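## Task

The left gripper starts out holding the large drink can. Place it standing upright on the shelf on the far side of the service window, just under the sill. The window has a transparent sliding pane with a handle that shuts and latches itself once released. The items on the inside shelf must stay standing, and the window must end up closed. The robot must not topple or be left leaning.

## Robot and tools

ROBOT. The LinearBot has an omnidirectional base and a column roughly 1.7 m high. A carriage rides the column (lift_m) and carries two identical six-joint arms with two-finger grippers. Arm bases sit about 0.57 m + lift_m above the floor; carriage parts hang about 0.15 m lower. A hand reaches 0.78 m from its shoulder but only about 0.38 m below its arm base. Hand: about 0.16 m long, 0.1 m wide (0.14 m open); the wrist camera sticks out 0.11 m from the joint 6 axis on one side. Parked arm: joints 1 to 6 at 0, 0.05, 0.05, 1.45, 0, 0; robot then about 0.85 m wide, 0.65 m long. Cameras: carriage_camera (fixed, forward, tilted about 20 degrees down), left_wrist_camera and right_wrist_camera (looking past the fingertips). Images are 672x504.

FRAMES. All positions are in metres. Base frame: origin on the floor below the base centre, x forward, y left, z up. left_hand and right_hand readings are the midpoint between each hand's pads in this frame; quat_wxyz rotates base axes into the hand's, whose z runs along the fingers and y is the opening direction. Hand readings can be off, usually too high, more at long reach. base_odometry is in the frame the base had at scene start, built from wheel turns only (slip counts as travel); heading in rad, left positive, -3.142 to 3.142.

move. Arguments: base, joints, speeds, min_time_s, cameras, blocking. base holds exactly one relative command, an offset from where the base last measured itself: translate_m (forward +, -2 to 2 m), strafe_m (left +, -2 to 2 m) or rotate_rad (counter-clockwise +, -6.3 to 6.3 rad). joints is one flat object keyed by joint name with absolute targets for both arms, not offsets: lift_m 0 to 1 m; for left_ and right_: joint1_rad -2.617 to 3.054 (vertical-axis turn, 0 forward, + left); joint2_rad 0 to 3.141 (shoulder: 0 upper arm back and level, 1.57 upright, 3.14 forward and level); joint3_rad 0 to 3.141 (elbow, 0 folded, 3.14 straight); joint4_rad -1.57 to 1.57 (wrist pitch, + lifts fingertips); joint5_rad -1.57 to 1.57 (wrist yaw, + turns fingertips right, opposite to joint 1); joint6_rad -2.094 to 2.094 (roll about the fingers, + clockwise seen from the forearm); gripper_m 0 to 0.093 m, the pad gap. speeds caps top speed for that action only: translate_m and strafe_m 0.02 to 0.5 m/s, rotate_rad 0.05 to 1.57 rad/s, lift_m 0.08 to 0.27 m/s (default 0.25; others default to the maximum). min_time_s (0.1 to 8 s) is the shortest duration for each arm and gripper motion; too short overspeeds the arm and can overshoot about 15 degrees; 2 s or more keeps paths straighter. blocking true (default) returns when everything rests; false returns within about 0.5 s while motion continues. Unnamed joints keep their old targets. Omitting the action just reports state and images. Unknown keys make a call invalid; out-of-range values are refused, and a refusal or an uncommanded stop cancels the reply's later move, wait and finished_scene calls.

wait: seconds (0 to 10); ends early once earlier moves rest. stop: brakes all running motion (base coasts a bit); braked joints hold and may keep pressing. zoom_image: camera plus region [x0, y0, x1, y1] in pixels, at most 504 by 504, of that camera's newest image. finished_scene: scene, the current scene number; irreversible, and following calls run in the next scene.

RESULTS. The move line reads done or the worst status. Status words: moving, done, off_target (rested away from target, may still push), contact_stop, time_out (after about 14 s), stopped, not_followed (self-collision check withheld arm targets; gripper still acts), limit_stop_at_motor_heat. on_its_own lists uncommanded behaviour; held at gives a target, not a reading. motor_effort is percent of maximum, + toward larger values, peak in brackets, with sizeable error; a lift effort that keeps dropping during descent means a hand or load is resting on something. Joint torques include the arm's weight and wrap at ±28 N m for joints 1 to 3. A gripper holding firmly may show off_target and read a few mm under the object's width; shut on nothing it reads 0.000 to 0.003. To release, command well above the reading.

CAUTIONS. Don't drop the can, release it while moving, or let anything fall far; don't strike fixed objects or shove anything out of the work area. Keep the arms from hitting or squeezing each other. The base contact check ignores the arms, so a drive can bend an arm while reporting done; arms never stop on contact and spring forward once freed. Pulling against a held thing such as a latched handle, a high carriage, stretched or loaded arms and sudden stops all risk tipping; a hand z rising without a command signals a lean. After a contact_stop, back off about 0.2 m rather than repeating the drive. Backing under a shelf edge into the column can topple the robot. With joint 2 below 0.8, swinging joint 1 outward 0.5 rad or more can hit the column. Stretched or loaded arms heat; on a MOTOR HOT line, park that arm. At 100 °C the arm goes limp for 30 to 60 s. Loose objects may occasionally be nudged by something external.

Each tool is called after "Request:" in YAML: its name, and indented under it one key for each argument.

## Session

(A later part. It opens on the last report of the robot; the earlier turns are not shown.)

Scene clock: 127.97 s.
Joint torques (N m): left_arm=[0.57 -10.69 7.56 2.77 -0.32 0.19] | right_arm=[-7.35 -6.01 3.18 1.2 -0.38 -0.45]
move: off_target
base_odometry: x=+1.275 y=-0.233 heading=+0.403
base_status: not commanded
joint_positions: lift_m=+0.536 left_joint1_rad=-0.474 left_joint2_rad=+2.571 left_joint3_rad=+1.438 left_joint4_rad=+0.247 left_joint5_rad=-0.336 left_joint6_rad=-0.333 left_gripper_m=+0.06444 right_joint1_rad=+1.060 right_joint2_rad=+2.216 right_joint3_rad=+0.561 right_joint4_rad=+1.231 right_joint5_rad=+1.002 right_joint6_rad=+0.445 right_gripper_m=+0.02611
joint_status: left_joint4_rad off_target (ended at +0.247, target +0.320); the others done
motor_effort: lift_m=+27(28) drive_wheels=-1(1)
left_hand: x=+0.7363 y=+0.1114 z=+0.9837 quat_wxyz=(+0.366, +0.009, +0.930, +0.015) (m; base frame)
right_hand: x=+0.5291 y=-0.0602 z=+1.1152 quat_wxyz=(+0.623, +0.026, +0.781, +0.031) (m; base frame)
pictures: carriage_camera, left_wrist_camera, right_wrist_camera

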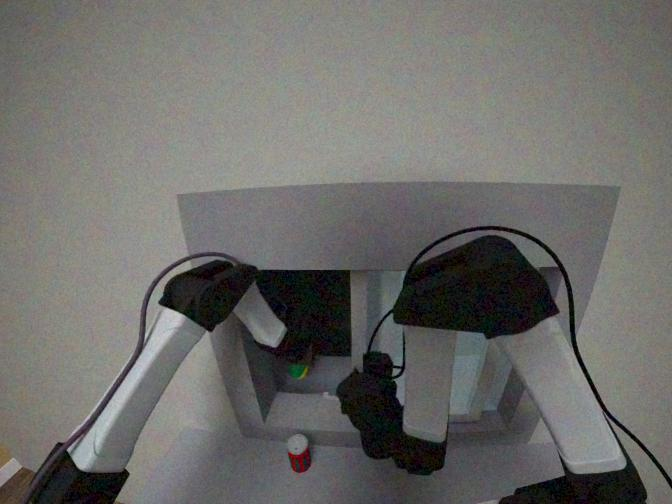

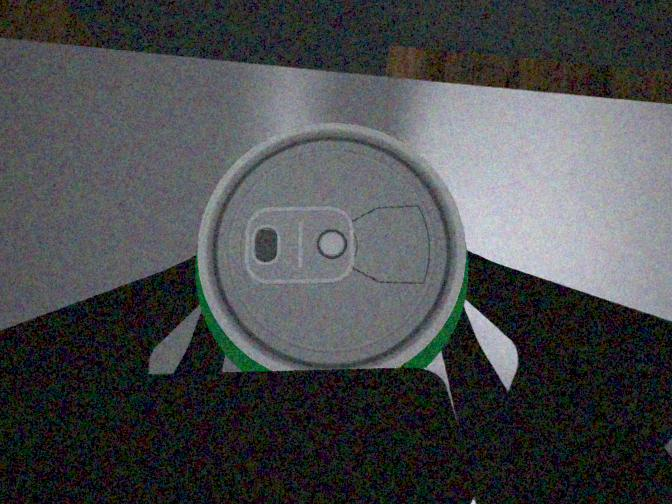

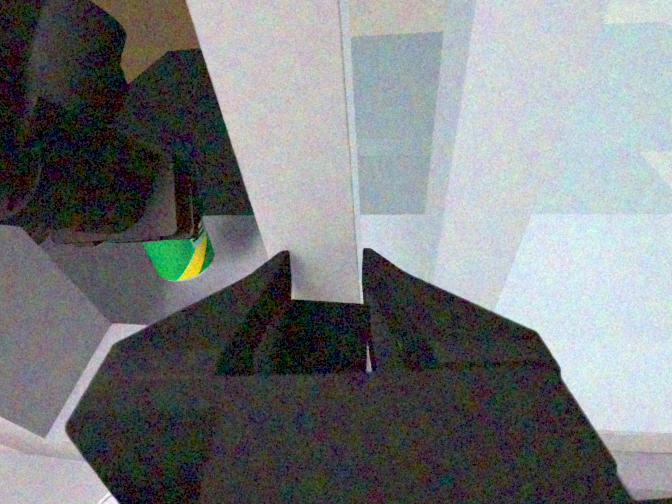

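Request:
move:
  joints: {"left_joint2_rad":2.65,"left_joint3_rad":1.523,"left_joint4_rad":0.40}
  min_time_s: 1.5

Request:
move:
  joints: {"left_joint2_rad":2.702,"left_joint3_rad":1.525,"left_joint4_rad":0.43}
  min_time_s: 1.5
  cameras: ["left_wrist_camera","right_wrist_camera"]

Request:
zoom_image:
  camera: "right_wrist_camera"
  region: [50, 150, 300, 350]

Scene clock: 137.23 s.
Joint torques (N m): left_arm=[0.57 -9.91 7.5 2.92 -0.32 0.2] | right_arm=[-7.36 -6 3.18 1.2 -0.38 -0.45]
move: off_target
base_odometry: x=+1.275 y=-0.233 heading=+0.403
base_status: not commanded
joint_positions: lift_m=+0.536 left_joint1_rad=-0.474 left_joint2_rad=+2.637 left_joint3_rad=+1.488 left_joint4_rad=+0.322 left_joint5_rad=-0.336 left_joint6_rad=-0.333 left_gripper_m=+0.06444 right_joint1_rad=+1.060 right_joint2_rad=+2.216 right_joint3_rad=+0.561 right_joint4_rad=+1.231 right_joint5_rad=+1.002 right_joint6_rad=+0.445 right_gripper_m=+0.02611
joint_status: left_joint4_rad off_target (ended at +0.322, target +0.400); the others done
motor_effort: lift_m=+25(27) drive_wheels=+0(1)
left_hand: x=+0.7506 y=+0.1040 z=+0.9751 quat_wxyz=(+0.390, +0.004, +0.921, +0.003) (m; base frame)
right_hand: x=+0.5291 y=-0.0602 z=+1.1152 quat_wxyz=(+0.623, +0.026, +0.781, +0.031) (m; base frame)
pictures: none

Scene clock: 139.03 s.
Joint torques (N m): left_arm=[0.61 -10.89 7.1 2.82 -0.33 0.21] | right_arm=[-7.41 -6.01 3.15 1.2 -0.38 -0.45]
move: off_target
base_odometry: x=+1.275 y=-0.233 heading=+0.403
base_status: not commanded
joint_positions: lift_m=+0.536 left_joint1_rad=-0.474 left_joint2_rad=+2.703 left_joint3_rad=+1.491 left_joint4_rad=+0.354 left_joint5_rad=-0.336 left_joint6_rad=-0.333 left_gripper_m=+0.06444 right_joint1_rad=+1.060 right_joint2_rad=+2.216 right_joint3_rad=+0.561 right_joint4_rad=+1.231 right_joint5_rad=+1.002 right_joint6_rad=+0.445 right_gripper_m=+0.02611
joint_status: left_joint4_rad off_target (ended at +0.354, target +0.430); the others done
motor_effort: lift_m=+26(27) drive_wheels=+0(0)
left_hand: x=+0.7415 y=+0.1087 z=+0.9456 quat_wxyz=(+0.378, +0.007, +0.926, +0.009) (m; base frame)
right_hand: x=+0.5291 y=-0.0600 z=+1.1153 quat_wxyz=(+0.623, +0.026, +0.781, +0.031) (m; base frame)
pictures: left_wrist_camera, right_wrist_camera

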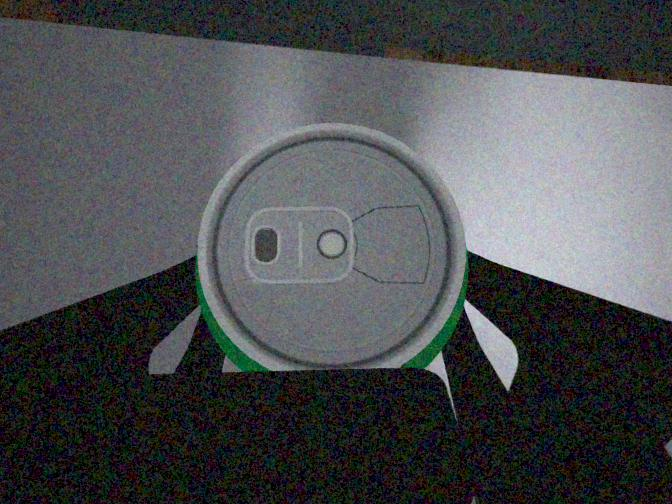

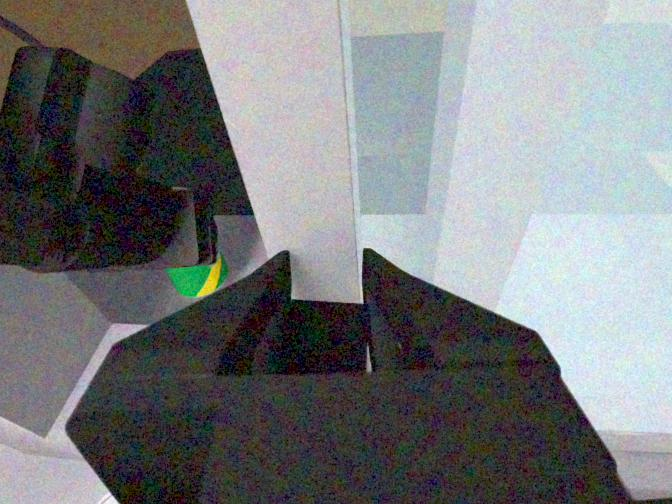

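Scaled by 2.016 from the camera's 672x504 image, which has a finer 960x720 frame.

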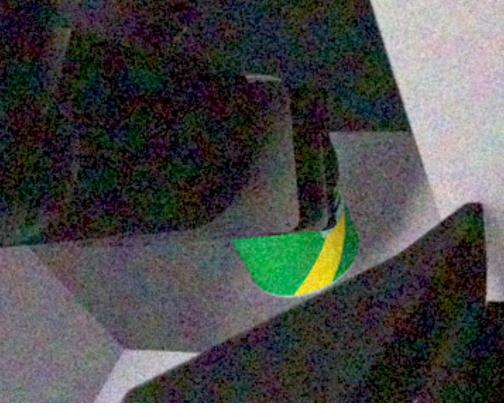

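Request:
move:
  joints: {"left_joint2_rad":2.755,"left_joint3_rad":1.575,"left_joint4_rad":0.46}
  min_time_s: 1.3

Request:
move:
  joints: {"left_joint2_rad":2.795,"left_joint3_rad":1.597,"left_joint4_rad":0.483}
  min_time_s: 1.3
  cameras: ["left_wrist_camera","right_wrist_camera"]

Request:
zoom_image:
  camera: "right_wrist_camera"
  region: [50, 150, 300, 350]

Scene clock: 143.97 s.
Joint torques (N m): left_arm=[0.5 -11.06 7.21 2.9 -0.36 0.19] | right_arm=[-7.42 -5.98 3.21 1.19 -0.38 -0.45]
move: off_target
base_odometry: x=+1.275 y=-0.233 heading=+0.403
base_status: not commanded
joint_positions: lift_m=+0.536 left_joint1_rad=-0.474 left_joint2_rad=+2.756 left_joint3_rad=+1.540 left_joint4_rad=+0.382 left_joint5_rad=-0.336 left_joint6_rad=-0.333 left_gripper_m=+0.06444 right_joint1_rad=+1.060 right_joint2_rad=+2.216 right_joint3_rad=+0.561 right_joint4_rad=+1.231 right_joint5_rad=+1.002 right_joint6_rad=+0.445 right_gripper_m=+0.02611
joint_status: left_joint4_rad off_target (ended at +0.382, target +0.460); the others done
motor_effort: lift_m=+25(27) drive_wheels=+0(0)
left_hand: x=+0.7497 y=+0.1044 z=+0.9363 quat_wxyz=(+0.388, +0.005, +0.922, +0.004) (m; base frame)
right_hand: x=+0.5291 y=-0.0600 z=+1.1153 quat_wxyz=(+0.623, +0.026, +0.781, +0.031) (m; base frame)
pictures: none

Scene clock: 145.57 s.
Joint torques (N m): left_arm=[0.55 -11.19 7.13 2.88 -0.34 0.2] | right_arm=[-7.41 -6.01 3.18 1.19 -0.38 -0.45]
move: off_target
base_odometry: x=+1.275 y=-0.233 heading=+0.403
base_status: not commanded
joint_positions: lift_m=+0.536 left_joint1_rad=-0.474 left_joint2_rad=+2.795 left_joint3_rad=+1.562 left_joint4_rad=+0.405 left_joint5_rad=-0.336 left_joint6_rad=-0.333 left_gripper_m=+0.06444 right_joint1_rad=+1.060 right_joint2_rad=+2.216 right_joint3_rad=+0.561 right_joint4_rad=+1.231 right_joint5_rad=+1.002 right_joint6_rad=+0.445 right_gripper_m=+0.02611
joint_status: left_joint4_rad off_target (ended at +0.405, target +0.483); the others done
motor_effort: lift_m=+26(28) drive_wheels=+0(0)
left_hand: x=+0.7505 y=+0.1040 z=+0.9249 quat_wxyz=(+0.390, +0.004, +0.921, +0.003) (m; base frame)
right_hand: x=+0.5291 y=-0.0600 z=+1.1153 quat_wxyz=(+0.623, +0.026, +0.781, +0.031) (m; base frame)
pictures: left_wrist_camera, right_wrist_camera

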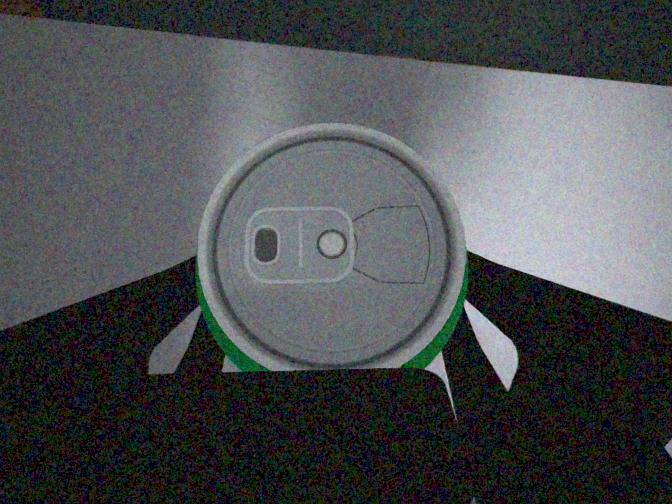

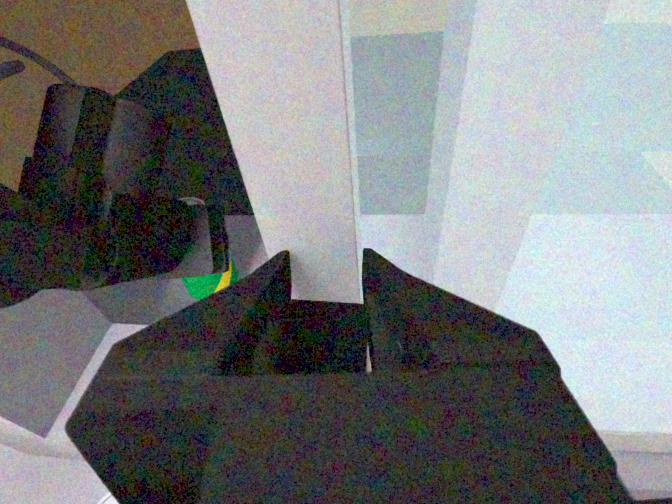

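Scaled by 2.016 from the camera's 672x504 image, which has a finer 960x720 frame.

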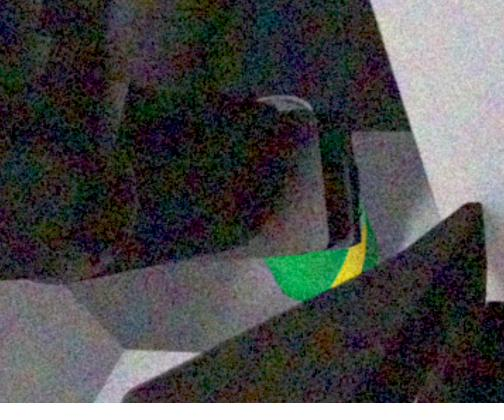

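Request:
move:
  joints: {"left_joint2_rad":2.828,"left_joint3_rad":1.617,"left_joint4_rad":0.497}
  min_time_s: 1.3

Request:
move:
  joints: {"left_joint2_rad":2.853,"left_joint3_rad":1.634,"left_joint4_rad":0.508}
  min_time_s: 1.3
  cameras: ["left_wrist_camera","right_wrist_camera"]

Request:
zoom_image:
  camera: "right_wrist_camera"
  region: [50, 150, 300, 350]

Scene clock: 154.00 s.
Joint torques (N m): left_arm=[0.54 -11.29 7.02 2.91 -0.31 0.2] | right_arm=[-7.39 -5.98 3.19 1.19 -0.38 -0.45]
move: off_target
base_odometry: x=+1.275 y=-0.233 heading=+0.403
base_status: not commanded
joint_positions: lift_m=+0.536 left_joint1_rad=-0.474 left_joint2_rad=+2.829 left_joint3_rad=+1.582 left_joint4_rad=+0.419 left_joint5_rad=-0.336 left_joint6_rad=-0.333 left_gripper_m=+0.06444 right_joint1_rad=+1.060 right_joint2_rad=+2.216 right_joint3_rad=+0.561 right_joint4_rad=+1.231 right_joint5_rad=+1.002 right_joint6_rad=+0.445 right_gripper_m=+0.02611
joint_status: left_joint4_rad off_target (ended at +0.419, target +0.497); the others done
motor_effort: lift_m=+24(28) drive_wheels=+0(0)
left_hand: x=+0.7507 y=+0.1039 z=+0.9150 quat_wxyz=(+0.390, +0.004, +0.921, +0.003) (m; base frame)
right_hand: x=+0.5291 y=-0.0600 z=+1.1153 quat_wxyz=(+0.623, +0.026, +0.781, +0.031) (m; base frame)
pictures: none

Scene clock: 155.60 s.
Joint torques (N m): left_arm=[0.68 -10.91 6.74 2.8 -0.32 0.21] | right_arm=[-7.39 -6 3.19 1.19 -0.38 -0.45]
move: off_target
base_odometry: x=+1.275 y=-0.233 heading=+0.403
base_status: not commanded
joint_positions: lift_m=+0.536 left_joint1_rad=-0.474 left_joint2_rad=+2.850 left_joint3_rad=+1.602 left_joint4_rad=+0.440 left_joint5_rad=-0.336 left_joint6_rad=-0.332 left_gripper_m=+0.06444 right_joint1_rad=+1.060 right_joint2_rad=+2.216 right_joint3_rad=+0.561 right_joint4_rad=+1.231 right_joint5_rad=+1.002 right_joint6_rad=+0.445 right_gripper_m=+0.02611
joint_status: left_joint4_rad off_target (ended at +0.440, target +0.508); the others done
motor_effort: lift_m=+25(29) drive_wheels=+0(0)
left_hand: x=+0.7548 y=+0.1018 z=+0.9124 quat_wxyz=(+0.398, +0.003, +0.917, -0.001) (m; base frame)
right_hand: x=+0.5291 y=-0.0600 z=+1.1153 quat_wxyz=(+0.623, +0.026, +0.781, +0.031) (m; base frame)
pictures: left_wrist_camera, right_wrist_camera

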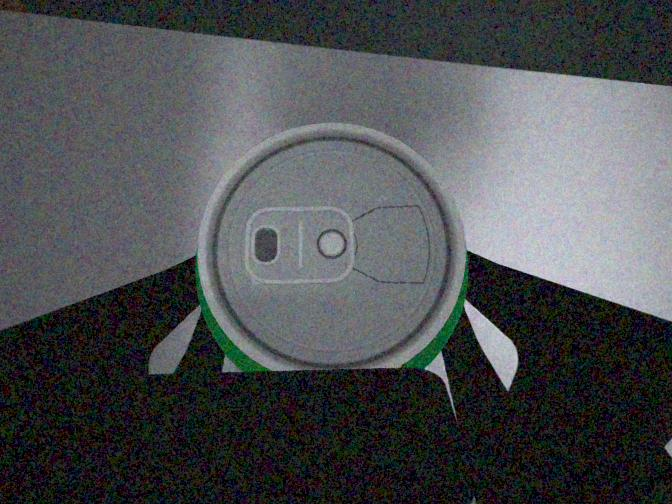

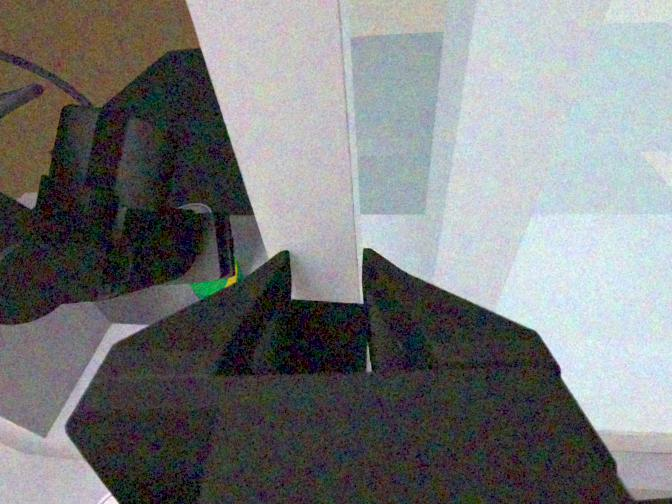

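Scaled by 2.016 from the camera's 672x504 image, which has a finer 960x720 frame.

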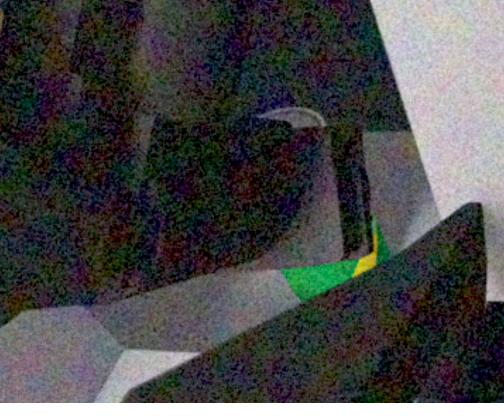

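Contact begun (wrist rotating up). A bit more.

Request:
move:
  joints: {"left_joint2_rad":2.873,"left_joint3_rad":1.648,"left_joint4_rad":0.53}
  min_time_s: 1.2
  cameras: ["left_wrist_camera"]

Scene clock: 163.63 s.
Joint torques (N m): left_arm=[0.47 -10.7 6.65 2.79 -0.32 0.18] | right_arm=[-7.39 -6 3.18 1.19 -0.38 -0.45]
move: off_target
base_odometry: x=+1.275 y=-0.233 heading=+0.403
base_status: not commanded
joint_positions: lift_m=+0.536 left_joint1_rad=-0.474 left_joint2_rad=+2.866 left_joint3_rad=+1.618 left_joint4_rad=+0.467 left_joint5_rad=-0.336 left_joint6_rad=-0.331 left_gripper_m=+0.06444 right_joint1_rad=+1.060 right_joint2_rad=+2.216 right_joint3_rad=+0.561 right_joint4_rad=+1.231 right_joint5_rad=+1.002 right_joint6_rad=+0.445 right_gripper_m=+0.02611
joint_status: left_joint4_rad off_target (ended at +0.467, target +0.530); the others done
motor_effort: lift_m=+25(28) drive_wheels=+0(0)
left_hand: x=+0.7599 y=+0.0992 z=+0.9128 quat_wxyz=(+0.409, +0.001, +0.912, -0.007) (m; base frame)
right_hand: x=+0.5291 y=-0.0600 z=+1.1153 quat_wxyz=(+0.623, +0.026, +0.781, +0.031) (m; base frame)
pictures: left_wrist_camera

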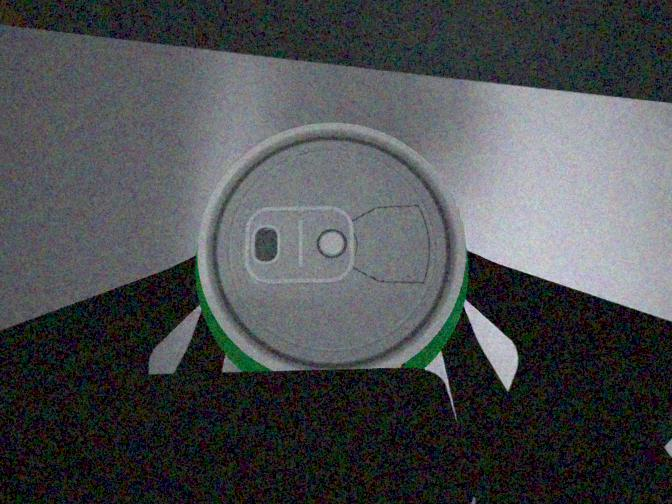

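Request:
move:
  joints: {"left_joint4_rad":0.505}
  min_time_s: 1

Request:
move:
  joints: {"left_gripper_m":0.07}
  min_time_s: 2
  cameras: ["left_wrist_camera","right_wrist_camera"]

Scene clock: 168.87 s.
Joint torques (N m): left_arm=[0.57 -10.74 6.68 2.52 -0.32 0.18] | right_arm=[-7.39 -6 3.18 1.19 -0.38 -0.45]
move: done
base_odometry: x=+1.275 y=-0.233 heading=+0.403
base_status: not commanded
joint_positions: lift_m=+0.536 left_joint1_rad=-0.474 left_joint2_rad=+2.866 left_joint3_rad=+1.618 left_joint4_rad=+0.466 left_joint5_rad=-0.336 left_joint6_rad=-0.331 left_gripper_m=+0.06444 right_joint1_rad=+1.060 right_joint2_rad=+2.216 right_joint3_rad=+0.561 right_joint4_rad=+1.231 right_joint5_rad=+1.002 right_joint6_rad=+0.445 right_gripper_m=+0.02611
joint_status: all done
motor_effort: lift_m=+26(28) drive_wheels=+0(0)
left_hand: x=+0.7598 y=+0.0992 z=+0.9126 quat_wxyz=(+0.409, +0.001, +0.913, -0.007) (m; base frame)
right_hand: x=+0.5291 y=-0.0600 z=+1.1153 quat_wxyz=(+0.623, +0.026, +0.781, +0.031) (m; base frame)
pictures: none

Scene clock: 171.13 s.
Joint torques (N m): left_arm=[0.64 -10.81 5.83 2.3 -0.33 0.2] | right_arm=[-7.39 -6 3.18 1.19 -0.38 -0.45]
move: done
base_odometry: x=+1.275 y=-0.233 heading=+0.403
base_status: not commanded
joint_positions: lift_m=+0.536 left_joint1_rad=-0.474 left_joint2_rad=+2.866 left_joint3_rad=+1.628 left_joint4_rad=+0.490 left_joint5_rad=-0.336 left_joint6_rad=-0.331 left_gripper_m=+0.06995 right_joint1_rad=+1.060 right_joint2_rad=+2.216 right_joint3_rad=+0.561 right_joint4_rad=+1.231 right_joint5_rad=+1.002 right_joint6_rad=+0.445 right_gripper_m=+0.02611
joint_status: all done
motor_effort: lift_m=+24(27) drive_wheels=+0(0)
left_hand: x=+0.7666 y=+0.0958 z=+0.9197 quat_wxyz=(+0.422, -0.002, +0.906, -0.013) (m; base frame)
right_hand: x=+0.5291 y=-0.0600 z=+1.1153 quat_wxyz=(+0.623, +0.026, +0.781, +0.031) (m; base frame)
pictures: left_wrist_camera, right_wrist_camera

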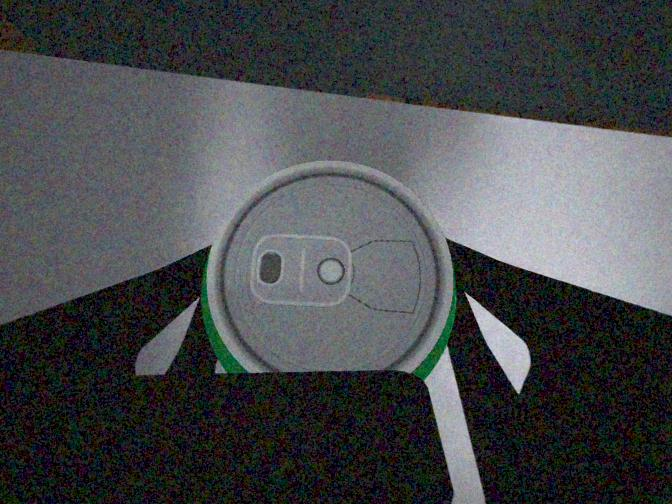

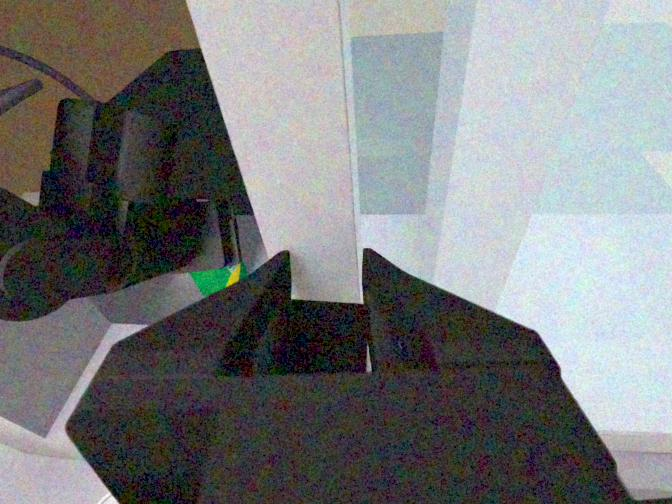

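Request:
move:
  joints: {"left_gripper_m":0.093}
  min_time_s: 1.5

Request:
move:
  joints: {"left_joint1_rad":-0.48,"left_joint2_rad":2.68,"left_joint3_rad":1.46,"left_joint4_rad":0.45}
  min_time_s: 2
  cameras: ["left_wrist_camera"]

Request:
move:
  joints: {"left_joint1_rad":-0.55,"left_joint2_rad":2.45,"left_joint3_rad":1.21,"left_joint4_rad":0.48,"left_joint5_rad":-0.38,"left_joint6_rad":-0.38}
  min_time_s: 2
  cameras: ["left_wrist_camera","right_wrist_camera"]

Scene clock: 178.27 s.
Joint torques (N m): left_arm=[0.54 -10.8 5.78 2.29 -0.32 0.16] | right_arm=[-7.39 -6 3.18 1.19 -0.38 -0.45]
move: done
base_odometry: x=+1.275 y=-0.233 heading=+0.403
base_status: not commanded
joint_positions: lift_m=+0.536 left_joint1_rad=-0.474 left_joint2_rad=+2.866 left_joint3_rad=+1.628 left_joint4_rad=+0.490 left_joint5_rad=-0.336 left_joint6_rad=-0.331 left_gripper_m=+0.09292 right_joint1_rad=+1.060 right_joint2_rad=+2.216 right_joint3_rad=+0.561 right_joint4_rad=+1.231 right_joint5_rad=+1.002 right_joint6_rad=+0.445 right_gripper_m=+0.02611
joint_status: all done
motor_effort: lift_m=+26(27) drive_wheels=+0(0)
left_hand: x=+0.7666 y=+0.0958 z=+0.9197 quat_wxyz=(+0.422, -0.002, +0.906, -0.013) (m; base frame)
right_hand: x=+0.5291 y=-0.0600 z=+1.1153 quat_wxyz=(+0.623, +0.026, +0.781, +0.031) (m; base frame)
pictures: none

Scene clock: 180.57 s.
Joint torques (N m): left_arm=[-0.77 -15.13 3.56 2.04 -0.32 0.18] | right_arm=[-7.39 -6.01 3.19 1.19 -0.38 -0.45]
move: done
base_odometry: x=+1.275 y=-0.233 heading=+0.403
base_status: not commanded
joint_positions: lift_m=+0.536 left_joint1_rad=-0.474 left_joint2_rad=+2.733 left_joint3_rad=+1.465 left_joint4_rad=+0.452 left_joint5_rad=-0.336 left_joint6_rad=-0.331 left_gripper_m=+0.09292 right_joint1_rad=+1.060 right_joint2_rad=+2.216 right_joint3_rad=+0.561 right_joint4_rad=+1.231 right_joint5_rad=+1.002 right_joint6_rad=+0.445 right_gripper_m=+0.02611
joint_status: all done
motor_effort: lift_m=+26(28) drive_wheels=+0(0)
left_hand: x=+0.7403 y=+0.1092 z=+0.9374 quat_wxyz=(+0.395, +0.004, +0.919, +0.001) (m; base frame)
right_hand: x=+0.5291 y=-0.0600 z=+1.1153 quat_wxyz=(+0.623, +0.026, +0.781, +0.031) (m; base frame)
pictures: left_wrist_camera

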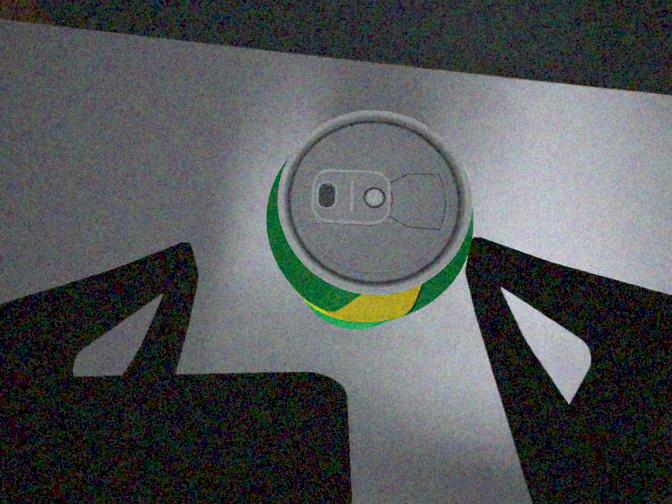

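Scene clock: 182.87 s.
Joint torques (N m): left_arm=[-0.79 -13.85 3.47 2.21 -0.48 -0.06] | right_arm=[-7.39 -6.01 3.19 1.19 -0.38 -0.45]
move: done
base_odometry: x=+1.275 y=-0.233 heading=+0.403
base_status: not commanded
joint_positions: lift_m=+0.536 left_joint1_rad=-0.543 left_joint2_rad=+2.500 left_joint3_rad=+1.214 left_joint4_rad=+0.465 left_joint5_rad=-0.365 left_joint6_rad=-0.367 left_gripper_m=+0.09292 right_joint1_rad=+1.060 right_joint2_rad=+2.216 right_joint3_rad=+0.561 right_joint4_rad=+1.231 right_joint5_rad=+1.002 right_joint6_rad=+0.445 right_gripper_m=+0.02611
joint_status: all done
motor_effort: lift_m=+24(27) drive_wheels=+0(0)
left_hand: x=+0.6965 y=+0.0966 z=+0.9892 quat_wxyz=(+0.398, +0.014, +0.917, -0.007) (m; base frame)
right_hand: x=+0.5291 y=-0.0600 z=+1.1153 quat_wxyz=(+0.623, +0.026, +0.781, +0.031) (m; base frame)
pictures: left_wrist_camera, right_wrist_camera

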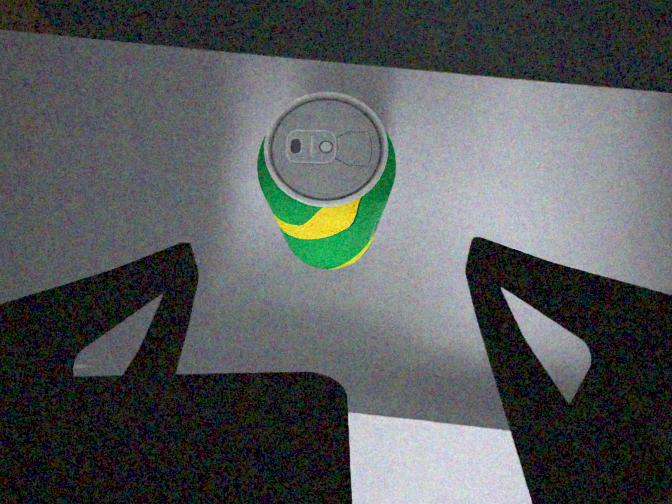

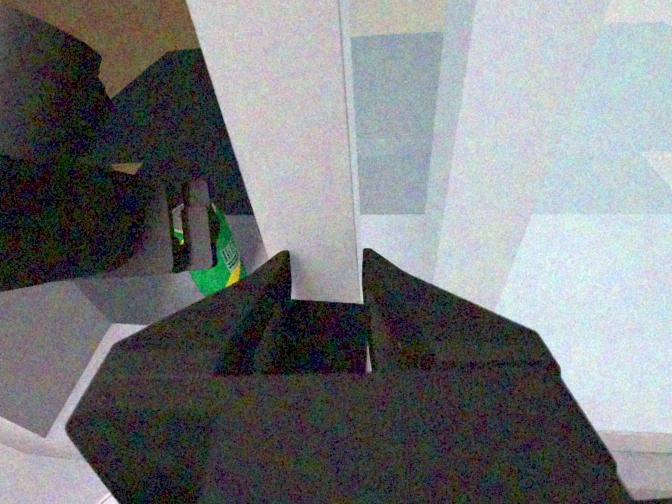

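Request:
move:
  joints: {"left_joint1_rad":-0.62,"left_joint2_rad":2.14,"left_joint3_rad":1.06,"left_joint4_rad":0.31,"left_joint5_rad":-0.439,"left_joint6_rad":-0.446,"left_gripper_m":0.03}
  min_time_s: 2

Request:
move:
  joints: {"left_joint1_rad":-0.82,"left_joint2_rad":1.88,"left_joint3_rad":0.79,"left_joint4_rad":0.24,"left_joint5_rad":-0.60,"left_joint6_rad":-0.65}
  min_time_s: 2

Request:
move:
  joints: {"left_joint1_rad":-1.055,"left_joint2_rad":1.61,"left_joint3_rad":0.53,"left_joint4_rad":0.15,"left_joint5_rad":-0.72,"left_joint6_rad":-0.88}
  min_time_s: 2

Request:
move:
  joints: {"left_joint1_rad":-0.9,"left_joint2_rad":1.2,"left_joint3_rad":0.2,"left_joint4_rad":0.25,"left_joint5_rad":-0.6,"left_joint6_rad":-0.7}
  min_time_s: 2

Request:
move:
  joints: {"left_joint1_rad":0,"left_joint2_rad":0.5,"left_joint3_rad":0.1,"left_joint4_rad":0.8,"left_joint5_rad":0,"left_joint6_rad":0}
  min_time_s: 3
  cameras: ["carriage_camera"]

Request:
move:
  base: {"strafe_m":0.27}
  speeds: {"strafe_m":0.06}
  cameras: ["carriage_camera","right_wrist_camera"]

Scene clock: 194.50 s.
Joint torques (N m): left_arm=[-0.92 -12.27 4.14 2.01 -0.52 -0.06] | right_arm=[-7.41 -6.01 3.21 1.19 -0.38 -0.45]
move: done
base_odometry: x=+1.275 y=-0.233 heading=+0.403
base_status: not commanded
joint_positions: lift_m=+0.536 left_joint1_rad=-0.613 left_joint2_rad=+2.185 left_joint3_rad=+1.064 left_joint4_rad=+0.312 left_joint5_rad=-0.423 left_joint6_rad=-0.433 left_gripper_m=+0.03008 right_joint1_rad=+1.060 right_joint2_rad=+2.216 right_joint3_rad=+0.561 right_joint4_rad=+1.231 right_joint5_rad=+1.002 right_joint6_rad=+0.445 right_gripper_m=+0.02611
joint_status: all done
motor_effort: lift_m=+25(27) drive_wheels=+0(0)
left_hand: x=+0.6646 y=+0.0865 z=+1.0755 quat_wxyz=(+0.413, +0.004, +0.911, -0.013) (m; base frame)
right_hand: x=+0.5291 y=-0.0600 z=+1.1153 quat_wxyz=(+0.623, +0.026, +0.781, +0.031) (m; base frame)
pictures: none

Scene clock: 196.80 s.
Joint torques (N m): left_arm=[-0.76 -9.81 4.01 1.8 -0.6 -0.08] | right_arm=[-7.39 -6.01 3.19 1.19 -0.38 -0.45]
move: done
base_odometry: x=+1.275 y=-0.233 heading=+0.403
base_status: not commanded
joint_positions: lift_m=+0.536 left_joint1_rad=-0.813 left_joint2_rad=+1.916 left_joint3_rad=+0.794 left_joint4_rad=+0.242 left_joint5_rad=-0.584 left_joint6_rad=-0.637 left_gripper_m=+0.03008 right_joint1_rad=+1.060 right_joint2_rad=+2.216 right_joint3_rad=+0.561 right_joint4_rad=+1.231 right_joint5_rad=+1.002 right_joint6_rad=+0.445 right_gripper_m=+0.02611
joint_status: all done
motor_effort: lift_m=+26(27) drive_wheels=+0(0)
left_hand: x=+0.5710 y=+0.0805 z=+1.1071 quat_wxyz=(+0.422, -0.018, +0.906, -0.012) (m; base frame)
right_hand: x=+0.5291 y=-0.0600 z=+1.1153 quat_wxyz=(+0.623, +0.026, +0.781, +0.031) (m; base frame)
pictures: none

Scene clock: 199.10 s.
Joint torques (N m): left_arm=[-0.9 -7.02 3.92 1.7 -0.69 -0.06] | right_arm=[-7.39 -6 3.19 1.19 -0.38 -0.45]
move: done
base_odometry: x=+1.275 y=-0.233 heading=+0.403
base_status: not commanded
joint_positions: lift_m=+0.536 left_joint1_rad=-1.048 left_joint2_rad=+1.638 left_joint3_rad=+0.534 left_joint4_rad=+0.153 left_joint5_rad=-0.704 left_joint6_rad=-0.867 left_gripper_m=+0.03008 right_joint1_rad=+1.060 right_joint2_rad=+2.216 right_joint3_rad=+0.561 right_joint4_rad=+1.231 right_joint5_rad=+1.002 right_joint6_rad=+0.445 right_gripper_m=+0.02611
joint_status: all done
motor_effort: lift_m=+24(27) drive_wheels=+0(0)
left_hand: x=+0.4780 y=+0.0894 z=+1.1259 quat_wxyz=(+0.433, -0.024, +0.900, -0.045) (m; base frame)
right_hand: x=+0.5291 y=-0.0600 z=+1.1153 quat_wxyz=(+0.623, +0.026, +0.781, +0.031) (m; base frame)
pictures: none

Scene clock: 201.40 s.
Joint torques (N m): left_arm=[0.55 -3.49 4.51 2.18 -0.2 0.23] | right_arm=[-7.41 -6 3.18 1.19 -0.38 -0.45]
move: done
base_odometry: x=+1.275 y=-0.233 heading=+0.403
base_status: not commanded
joint_positions: lift_m=+0.536 left_joint1_rad=-0.907 left_joint2_rad=+1.216 left_joint3_rad=+0.204 left_joint4_rad=+0.234 left_joint5_rad=-0.614 left_joint6_rad=-0.713 left_gripper_m=+0.03008 right_joint1_rad=+1.060 right_joint2_rad=+2.216 right_joint3_rad=+0.561 right_joint4_rad=+1.231 right_joint5_rad=+1.002 right_joint6_rad=+0.445 right_gripper_m=+0.02611
joint_status: all done
motor_effort: lift_m=+25(29) drive_wheels=+0(0)
left_hand: x=+0.4609 y=+0.1663 z=+1.1424 quat_wxyz=(+0.456, -0.031, +0.886, -0.075) (m; base frame)
right_hand: x=+0.5291 y=-0.0600 z=+1.1153 quat_wxyz=(+0.623, +0.026, +0.781, +0.031) (m; base frame)
pictures: none

Scene clock: 204.70 s.
Joint torques (N m): left_arm=[0.53 0.08 5.83 2.28 0.1 0.23] | right_arm=[-7.41 -6.01 3.19 1.19 -0.38 -0.45]
move: done
base_odometry: x=+1.275 y=-0.233 heading=+0.403
base_status: not commanded
joint_positions: lift_m=+0.536 left_joint1_rad=-0.007 left_joint2_rad=+0.507 left_joint3_rad=+0.105 left_joint4_rad=+0.784 left_joint5_rad=-0.015 left_joint6_rad=-0.013 left_gripper_m=+0.03008 right_joint1_rad=+1.060 right_joint2_rad=+2.216 right_joint3_rad=+0.561 right_joint4_rad=+1.231 right_joint5_rad=+1.002 right_joint6_rad=+0.445 right_gripper_m=+0.02611
joint_status: all done
motor_effort: lift_m=+23(28) drive_wheels=+0(0)
left_hand: x=+0.4880 y=+0.3126 z=+1.4024 quat_wxyz=(+0.829, -0.008, +0.560, -0.004) (m; base frame)
right_hand: x=+0.5291 y=-0.0600 z=+1.1153 quat_wxyz=(+0.623, +0.026, +0.781, +0.031) (m; base frame)
pictures: carriage_camera

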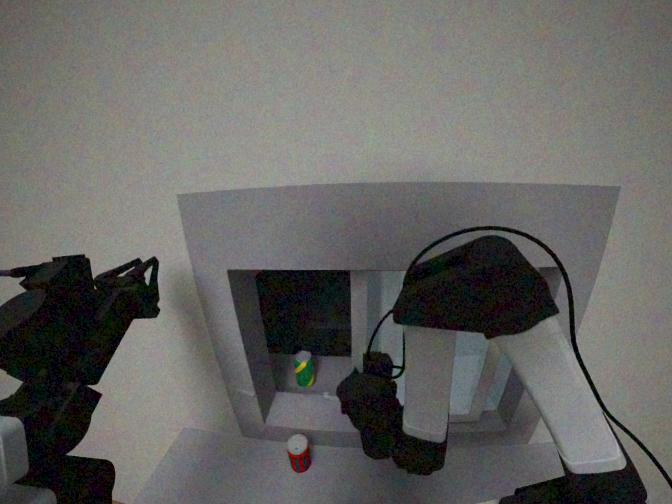

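Scene clock: 209.73 s.
Joint torques (N m): left_arm=[0.54 -0.06 6.05 2.27 0.07 0.19] | right_arm=[2.03 -6.08 2.11 1.8 -0.04 -0.14]
move: done
base_odometry: x=+1.170 y=+0.015 heading=+0.403
base_status: done
joint_positions: lift_m=+0.536 left_joint1_rad=-0.007 left_joint2_rad=+0.507 left_joint3_rad=+0.105 left_joint4_rad=+0.786 left_joint5_rad=-0.012 left_joint6_rad=-0.012 left_gripper_m=+0.03008 right_joint1_rad=+0.949 right_joint2_rad=+2.216 right_joint3_rad=+0.575 right_joint4_rad=+1.183 right_joint5_rad=+0.972 right_joint6_rad=+0.416 right_gripper_m=+0.02507
joint_status: not commanded
motor_effort: lift_m=+23(28) drive_wheels=-2(8)
left_hand: x=+0.4878 y=+0.3120 z=+1.4027 quat_wxyz=(+0.829, -0.007, +0.559, -0.005) (m; base frame)
right_hand: x=+0.5555 y=-0.0900 z=+1.1087 quat_wxyz=(+0.613, +0.040, +0.789, -0.013) (m; base frame)
pictures: carriage_camera, right_wrist_camera

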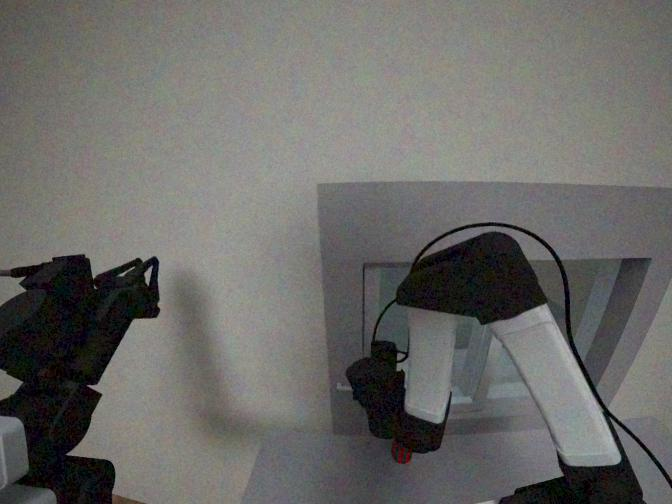

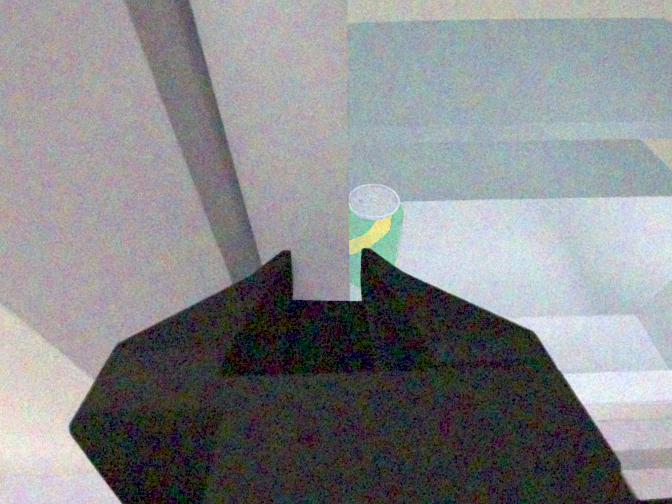

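Request:
move:
  base: {"strafe_m":0.012}
  speeds: {"strafe_m":0.04}

Request:
move:
  joints: {"right_gripper_m":0.09}
  min_time_s: 2
  cameras: ["right_wrist_camera"]

Scene clock: 213.47 s.
Joint torques (N m): left_arm=[0.58 -0.03 5.86 2.27 0.09 0.21] | right_arm=[2.36 -5.91 2.21 1.82 -0.32 0.05]
move: done
base_odometry: x=+1.165 y=+0.026 heading=+0.402
base_status: done
joint_positions: lift_m=+0.536 left_joint1_rad=-0.007 left_joint2_rad=+0.507 left_joint3_rad=+0.105 left_joint4_rad=+0.787 left_joint5_rad=-0.012 left_joint6_rad=-0.012 left_gripper_m=+0.03008 right_joint1_rad=+0.945 right_joint2_rad=+2.216 right_joint3_rad=+0.575 right_joint4_rad=+1.171 right_joint5_rad=+0.998 right_joint6_rad=+0.396 right_gripper_m=+0.02506
joint_status: not commanded
motor_effort: lift_m=+24(29) drive_wheels=+0(8)
left_hand: x=+0.4878 y=+0.3120 z=+1.4029 quat_wxyz=(+0.829, -0.006, +0.559, -0.005) (m; base frame)
right_hand: x=+0.5560 y=-0.0962 z=+1.1086 quat_wxyz=(+0.613, +0.038, +0.788, -0.034) (m; base frame)
pictures: none

Scene clock: 215.77 s.
Joint torques (N m): left_arm=[0.59 -0.08 5.93 2.25 0.07 0.2] | right_arm=[1.7 -5.83 4.38 2.13 -1.41 -0.06]
move: done
base_odometry: x=+1.165 y=+0.026 heading=+0.402
base_status: not commanded
joint_positions: lift_m=+0.536 left_joint1_rad=-0.007 left_joint2_rad=+0.507 left_joint3_rad=+0.105 left_joint4_rad=+0.788 left_joint5_rad=-0.012 left_joint6_rad=-0.012 left_gripper_m=+0.03008 right_joint1_rad=+0.953 right_joint2_rad=+2.216 right_joint3_rad=+0.544 right_joint4_rad=+1.133 right_joint5_rad=+1.111 right_joint6_rad=+0.407 right_gripper_m=+0.08986
joint_status: all done
motor_effort: lift_m=+27(29) drive_wheels=+1(1)
left_hand: x=+0.4877 y=+0.3120 z=+1.4030 quat_wxyz=(+0.829, -0.006, +0.558, -0.005) (m; base frame)
right_hand: x=+0.5459 y=-0.1220 z=+1.1059 quat_wxyz=(+0.614, +0.051, +0.782, -0.093) (m; base frame)
pictures: right_wrist_camera

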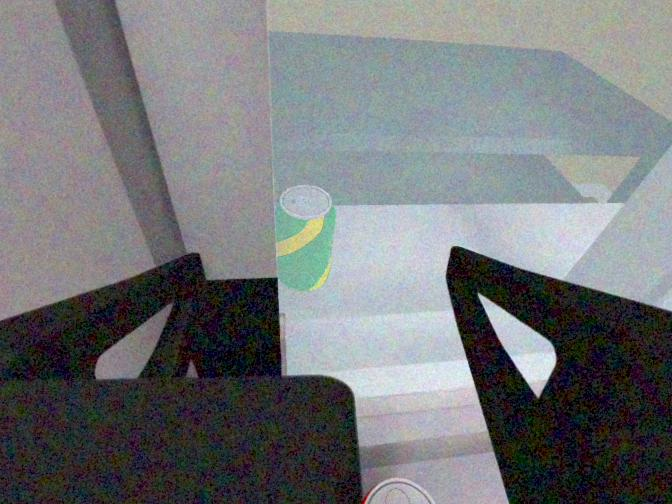

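Request:
move:
  base: {"strafe_m":-0.043}
  speeds: {"strafe_m":0.03}

Request:
move:
  base: {"translate_m":-0.05}
  speeds: {"translate_m":0.04}
  cameras: ["right_wrist_camera"]

Request:
move:
  base: {"translate_m":-0.35}
  speeds: {"translate_m":0.15}
  cameras: ["carriage_camera","right_wrist_camera"]

Request:
zoom_image:
  camera: "right_wrist_camera"
  region: [150, 0, 450, 200]

Request:
zoom_image:
  camera: "carriage_camera"
  region: [260, 180, 460, 330]

Scene clock: 222.10 s.
Joint torques (N m): left_arm=[0.57 -0.08 5.94 2.25 0.06 0.21] | right_arm=[0.58 -6.09 3.71 1.79 0.21 -0.07]
move: done
base_odometry: x=+1.182 y=-0.013 heading=+0.402
base_status: done
joint_positions: lift_m=+0.536 left_joint1_rad=-0.007 left_joint2_rad=+0.507 left_joint3_rad=+0.105 left_joint4_rad=+0.788 left_joint5_rad=-0.012 left_joint6_rad=-0.012 left_gripper_m=+0.03008 right_joint1_rad=+0.966 right_joint2_rad=+2.216 right_joint3_rad=+0.555 right_joint4_rad=+1.169 right_joint5_rad=+0.948 right_joint6_rad=+0.407 right_gripper_m=+0.08996
joint_status: not commanded
motor_effort: lift_m=+25(29) drive_wheels=-2(8)
left_hand: x=+0.4877 y=+0.3119 z=+1.4030 quat_wxyz=(+0.829, -0.006, +0.558, -0.005) (m; base frame)
right_hand: x=+0.5471 y=-0.0868 z=+1.1010 quat_wxyz=(+0.602, +0.015, +0.798, -0.013) (m; base frame)
pictures: none

Scene clock: 223.80 s.
Joint torques (N m): left_arm=[0.72 -0.01 5.89 2.21 0.08 0.2] | right_arm=[0.44 -6.08 3.45 1.83 0.21 -0.07]
move: done
base_odometry: x=+1.136 y=-0.033 heading=+0.402
base_status: done
joint_positions: lift_m=+0.536 left_joint1_rad=-0.007 left_joint2_rad=+0.507 left_joint3_rad=+0.105 left_joint4_rad=+0.789 left_joint5_rad=-0.012 left_joint6_rad=-0.012 left_gripper_m=+0.03008 right_joint1_rad=+0.968 right_joint2_rad=+2.216 right_joint3_rad=+0.558 right_joint4_rad=+1.170 right_joint5_rad=+0.947 right_joint6_rad=+0.407 right_gripper_m=+0.08996
joint_status: not commanded
motor_effort: lift_m=+27(28) drive_wheels=-2(5)
left_hand: x=+0.4875 y=+0.3119 z=+1.4034 quat_wxyz=(+0.830, -0.006, +0.558, -0.005) (m; base frame)
right_hand: x=+0.5473 y=-0.0854 z=+1.1017 quat_wxyz=(+0.603, +0.015, +0.798, -0.011) (m; base frame)
pictures: right_wrist_camera

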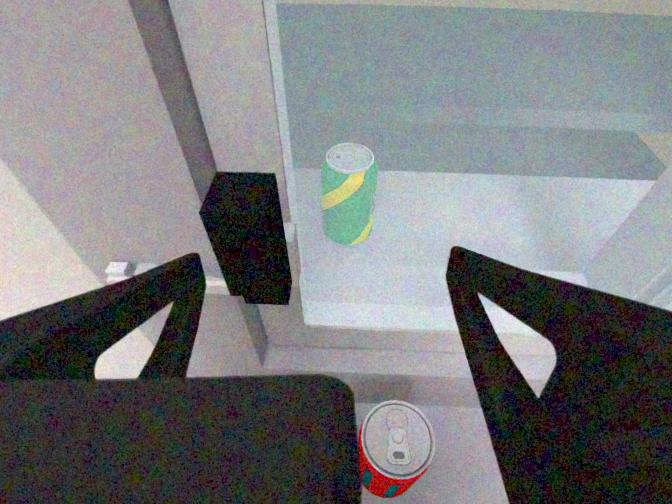

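Scene clock: 227.03 s.
Joint torques (N m): left_arm=[0.61 -0.09 6.05 2.21 0.08 0.19] | right_arm=[0.36 -5.98 3.47 1.86 0.21 -0.06]
move: done
base_odometry: x=+0.814 y=-0.170 heading=+0.403
base_status: done
joint_positions: lift_m=+0.536 left_joint1_rad=-0.007 left_joint2_rad=+0.507 left_joint3_rad=+0.105 left_joint4_rad=+0.791 left_joint5_rad=-0.012 left_joint6_rad=-0.012 left_gripper_m=+0.03008 right_joint1_rad=+0.969 right_joint2_rad=+2.216 right_joint3_rad=+0.558 right_joint4_rad=+1.170 right_joint5_rad=+0.947 right_joint6_rad=+0.407 right_gripper_m=+0.08996
joint_status: not commanded
motor_effort: lift_m=+25(28) drive_wheels=-2(9)
left_hand: x=+0.4874 y=+0.3119 z=+1.4037 quat_wxyz=(+0.830, -0.006, +0.557, -0.005) (m; base frame)
right_hand: x=+0.5471 y=-0.0850 z=+1.1017 quat_wxyz=(+0.603, +0.015, +0.798, -0.010) (m; base frame)
pictures: carriage_camera, right_wrist_camera

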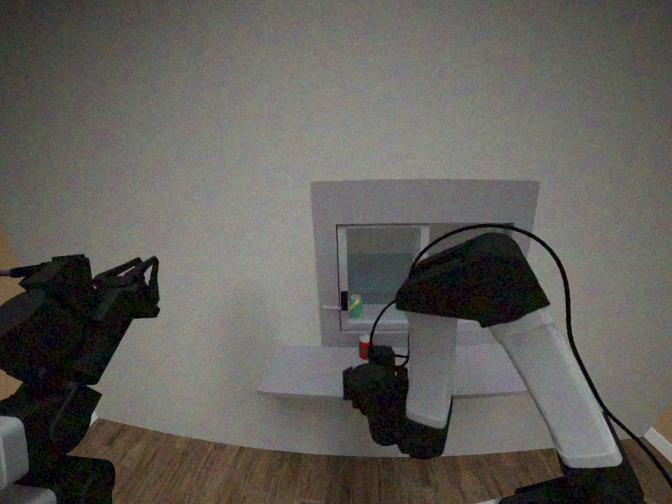

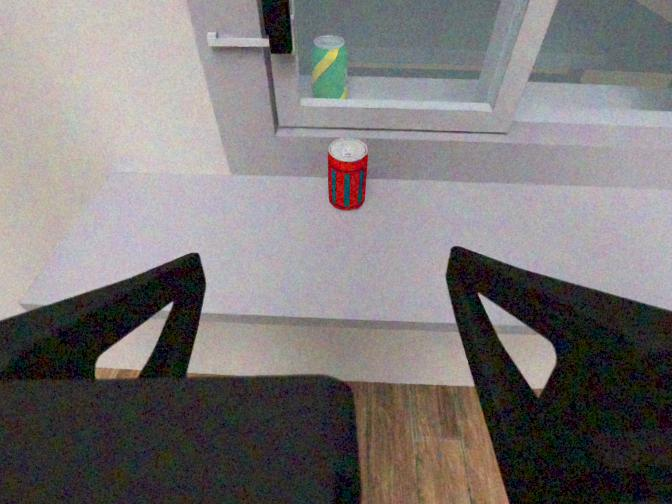

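Scaled by 1.680 from the camera's 672x504 image, which has a finer 960x720 frame.

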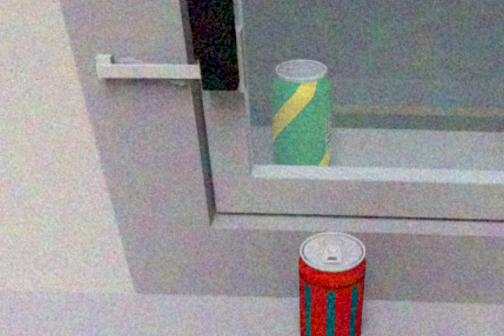

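Scaled by 2.520 from the camera's 672x504 image, which has a finer 960x720 frame.

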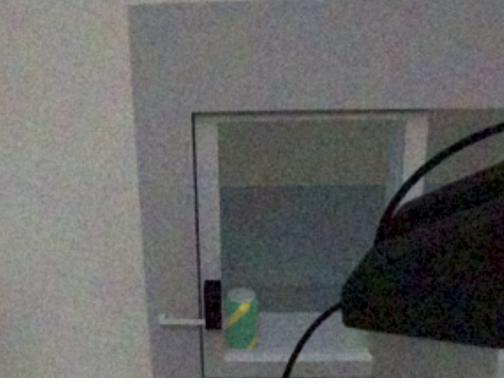

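Request:
finished_scene:
  scene: 2

The scene is finished: the task was done.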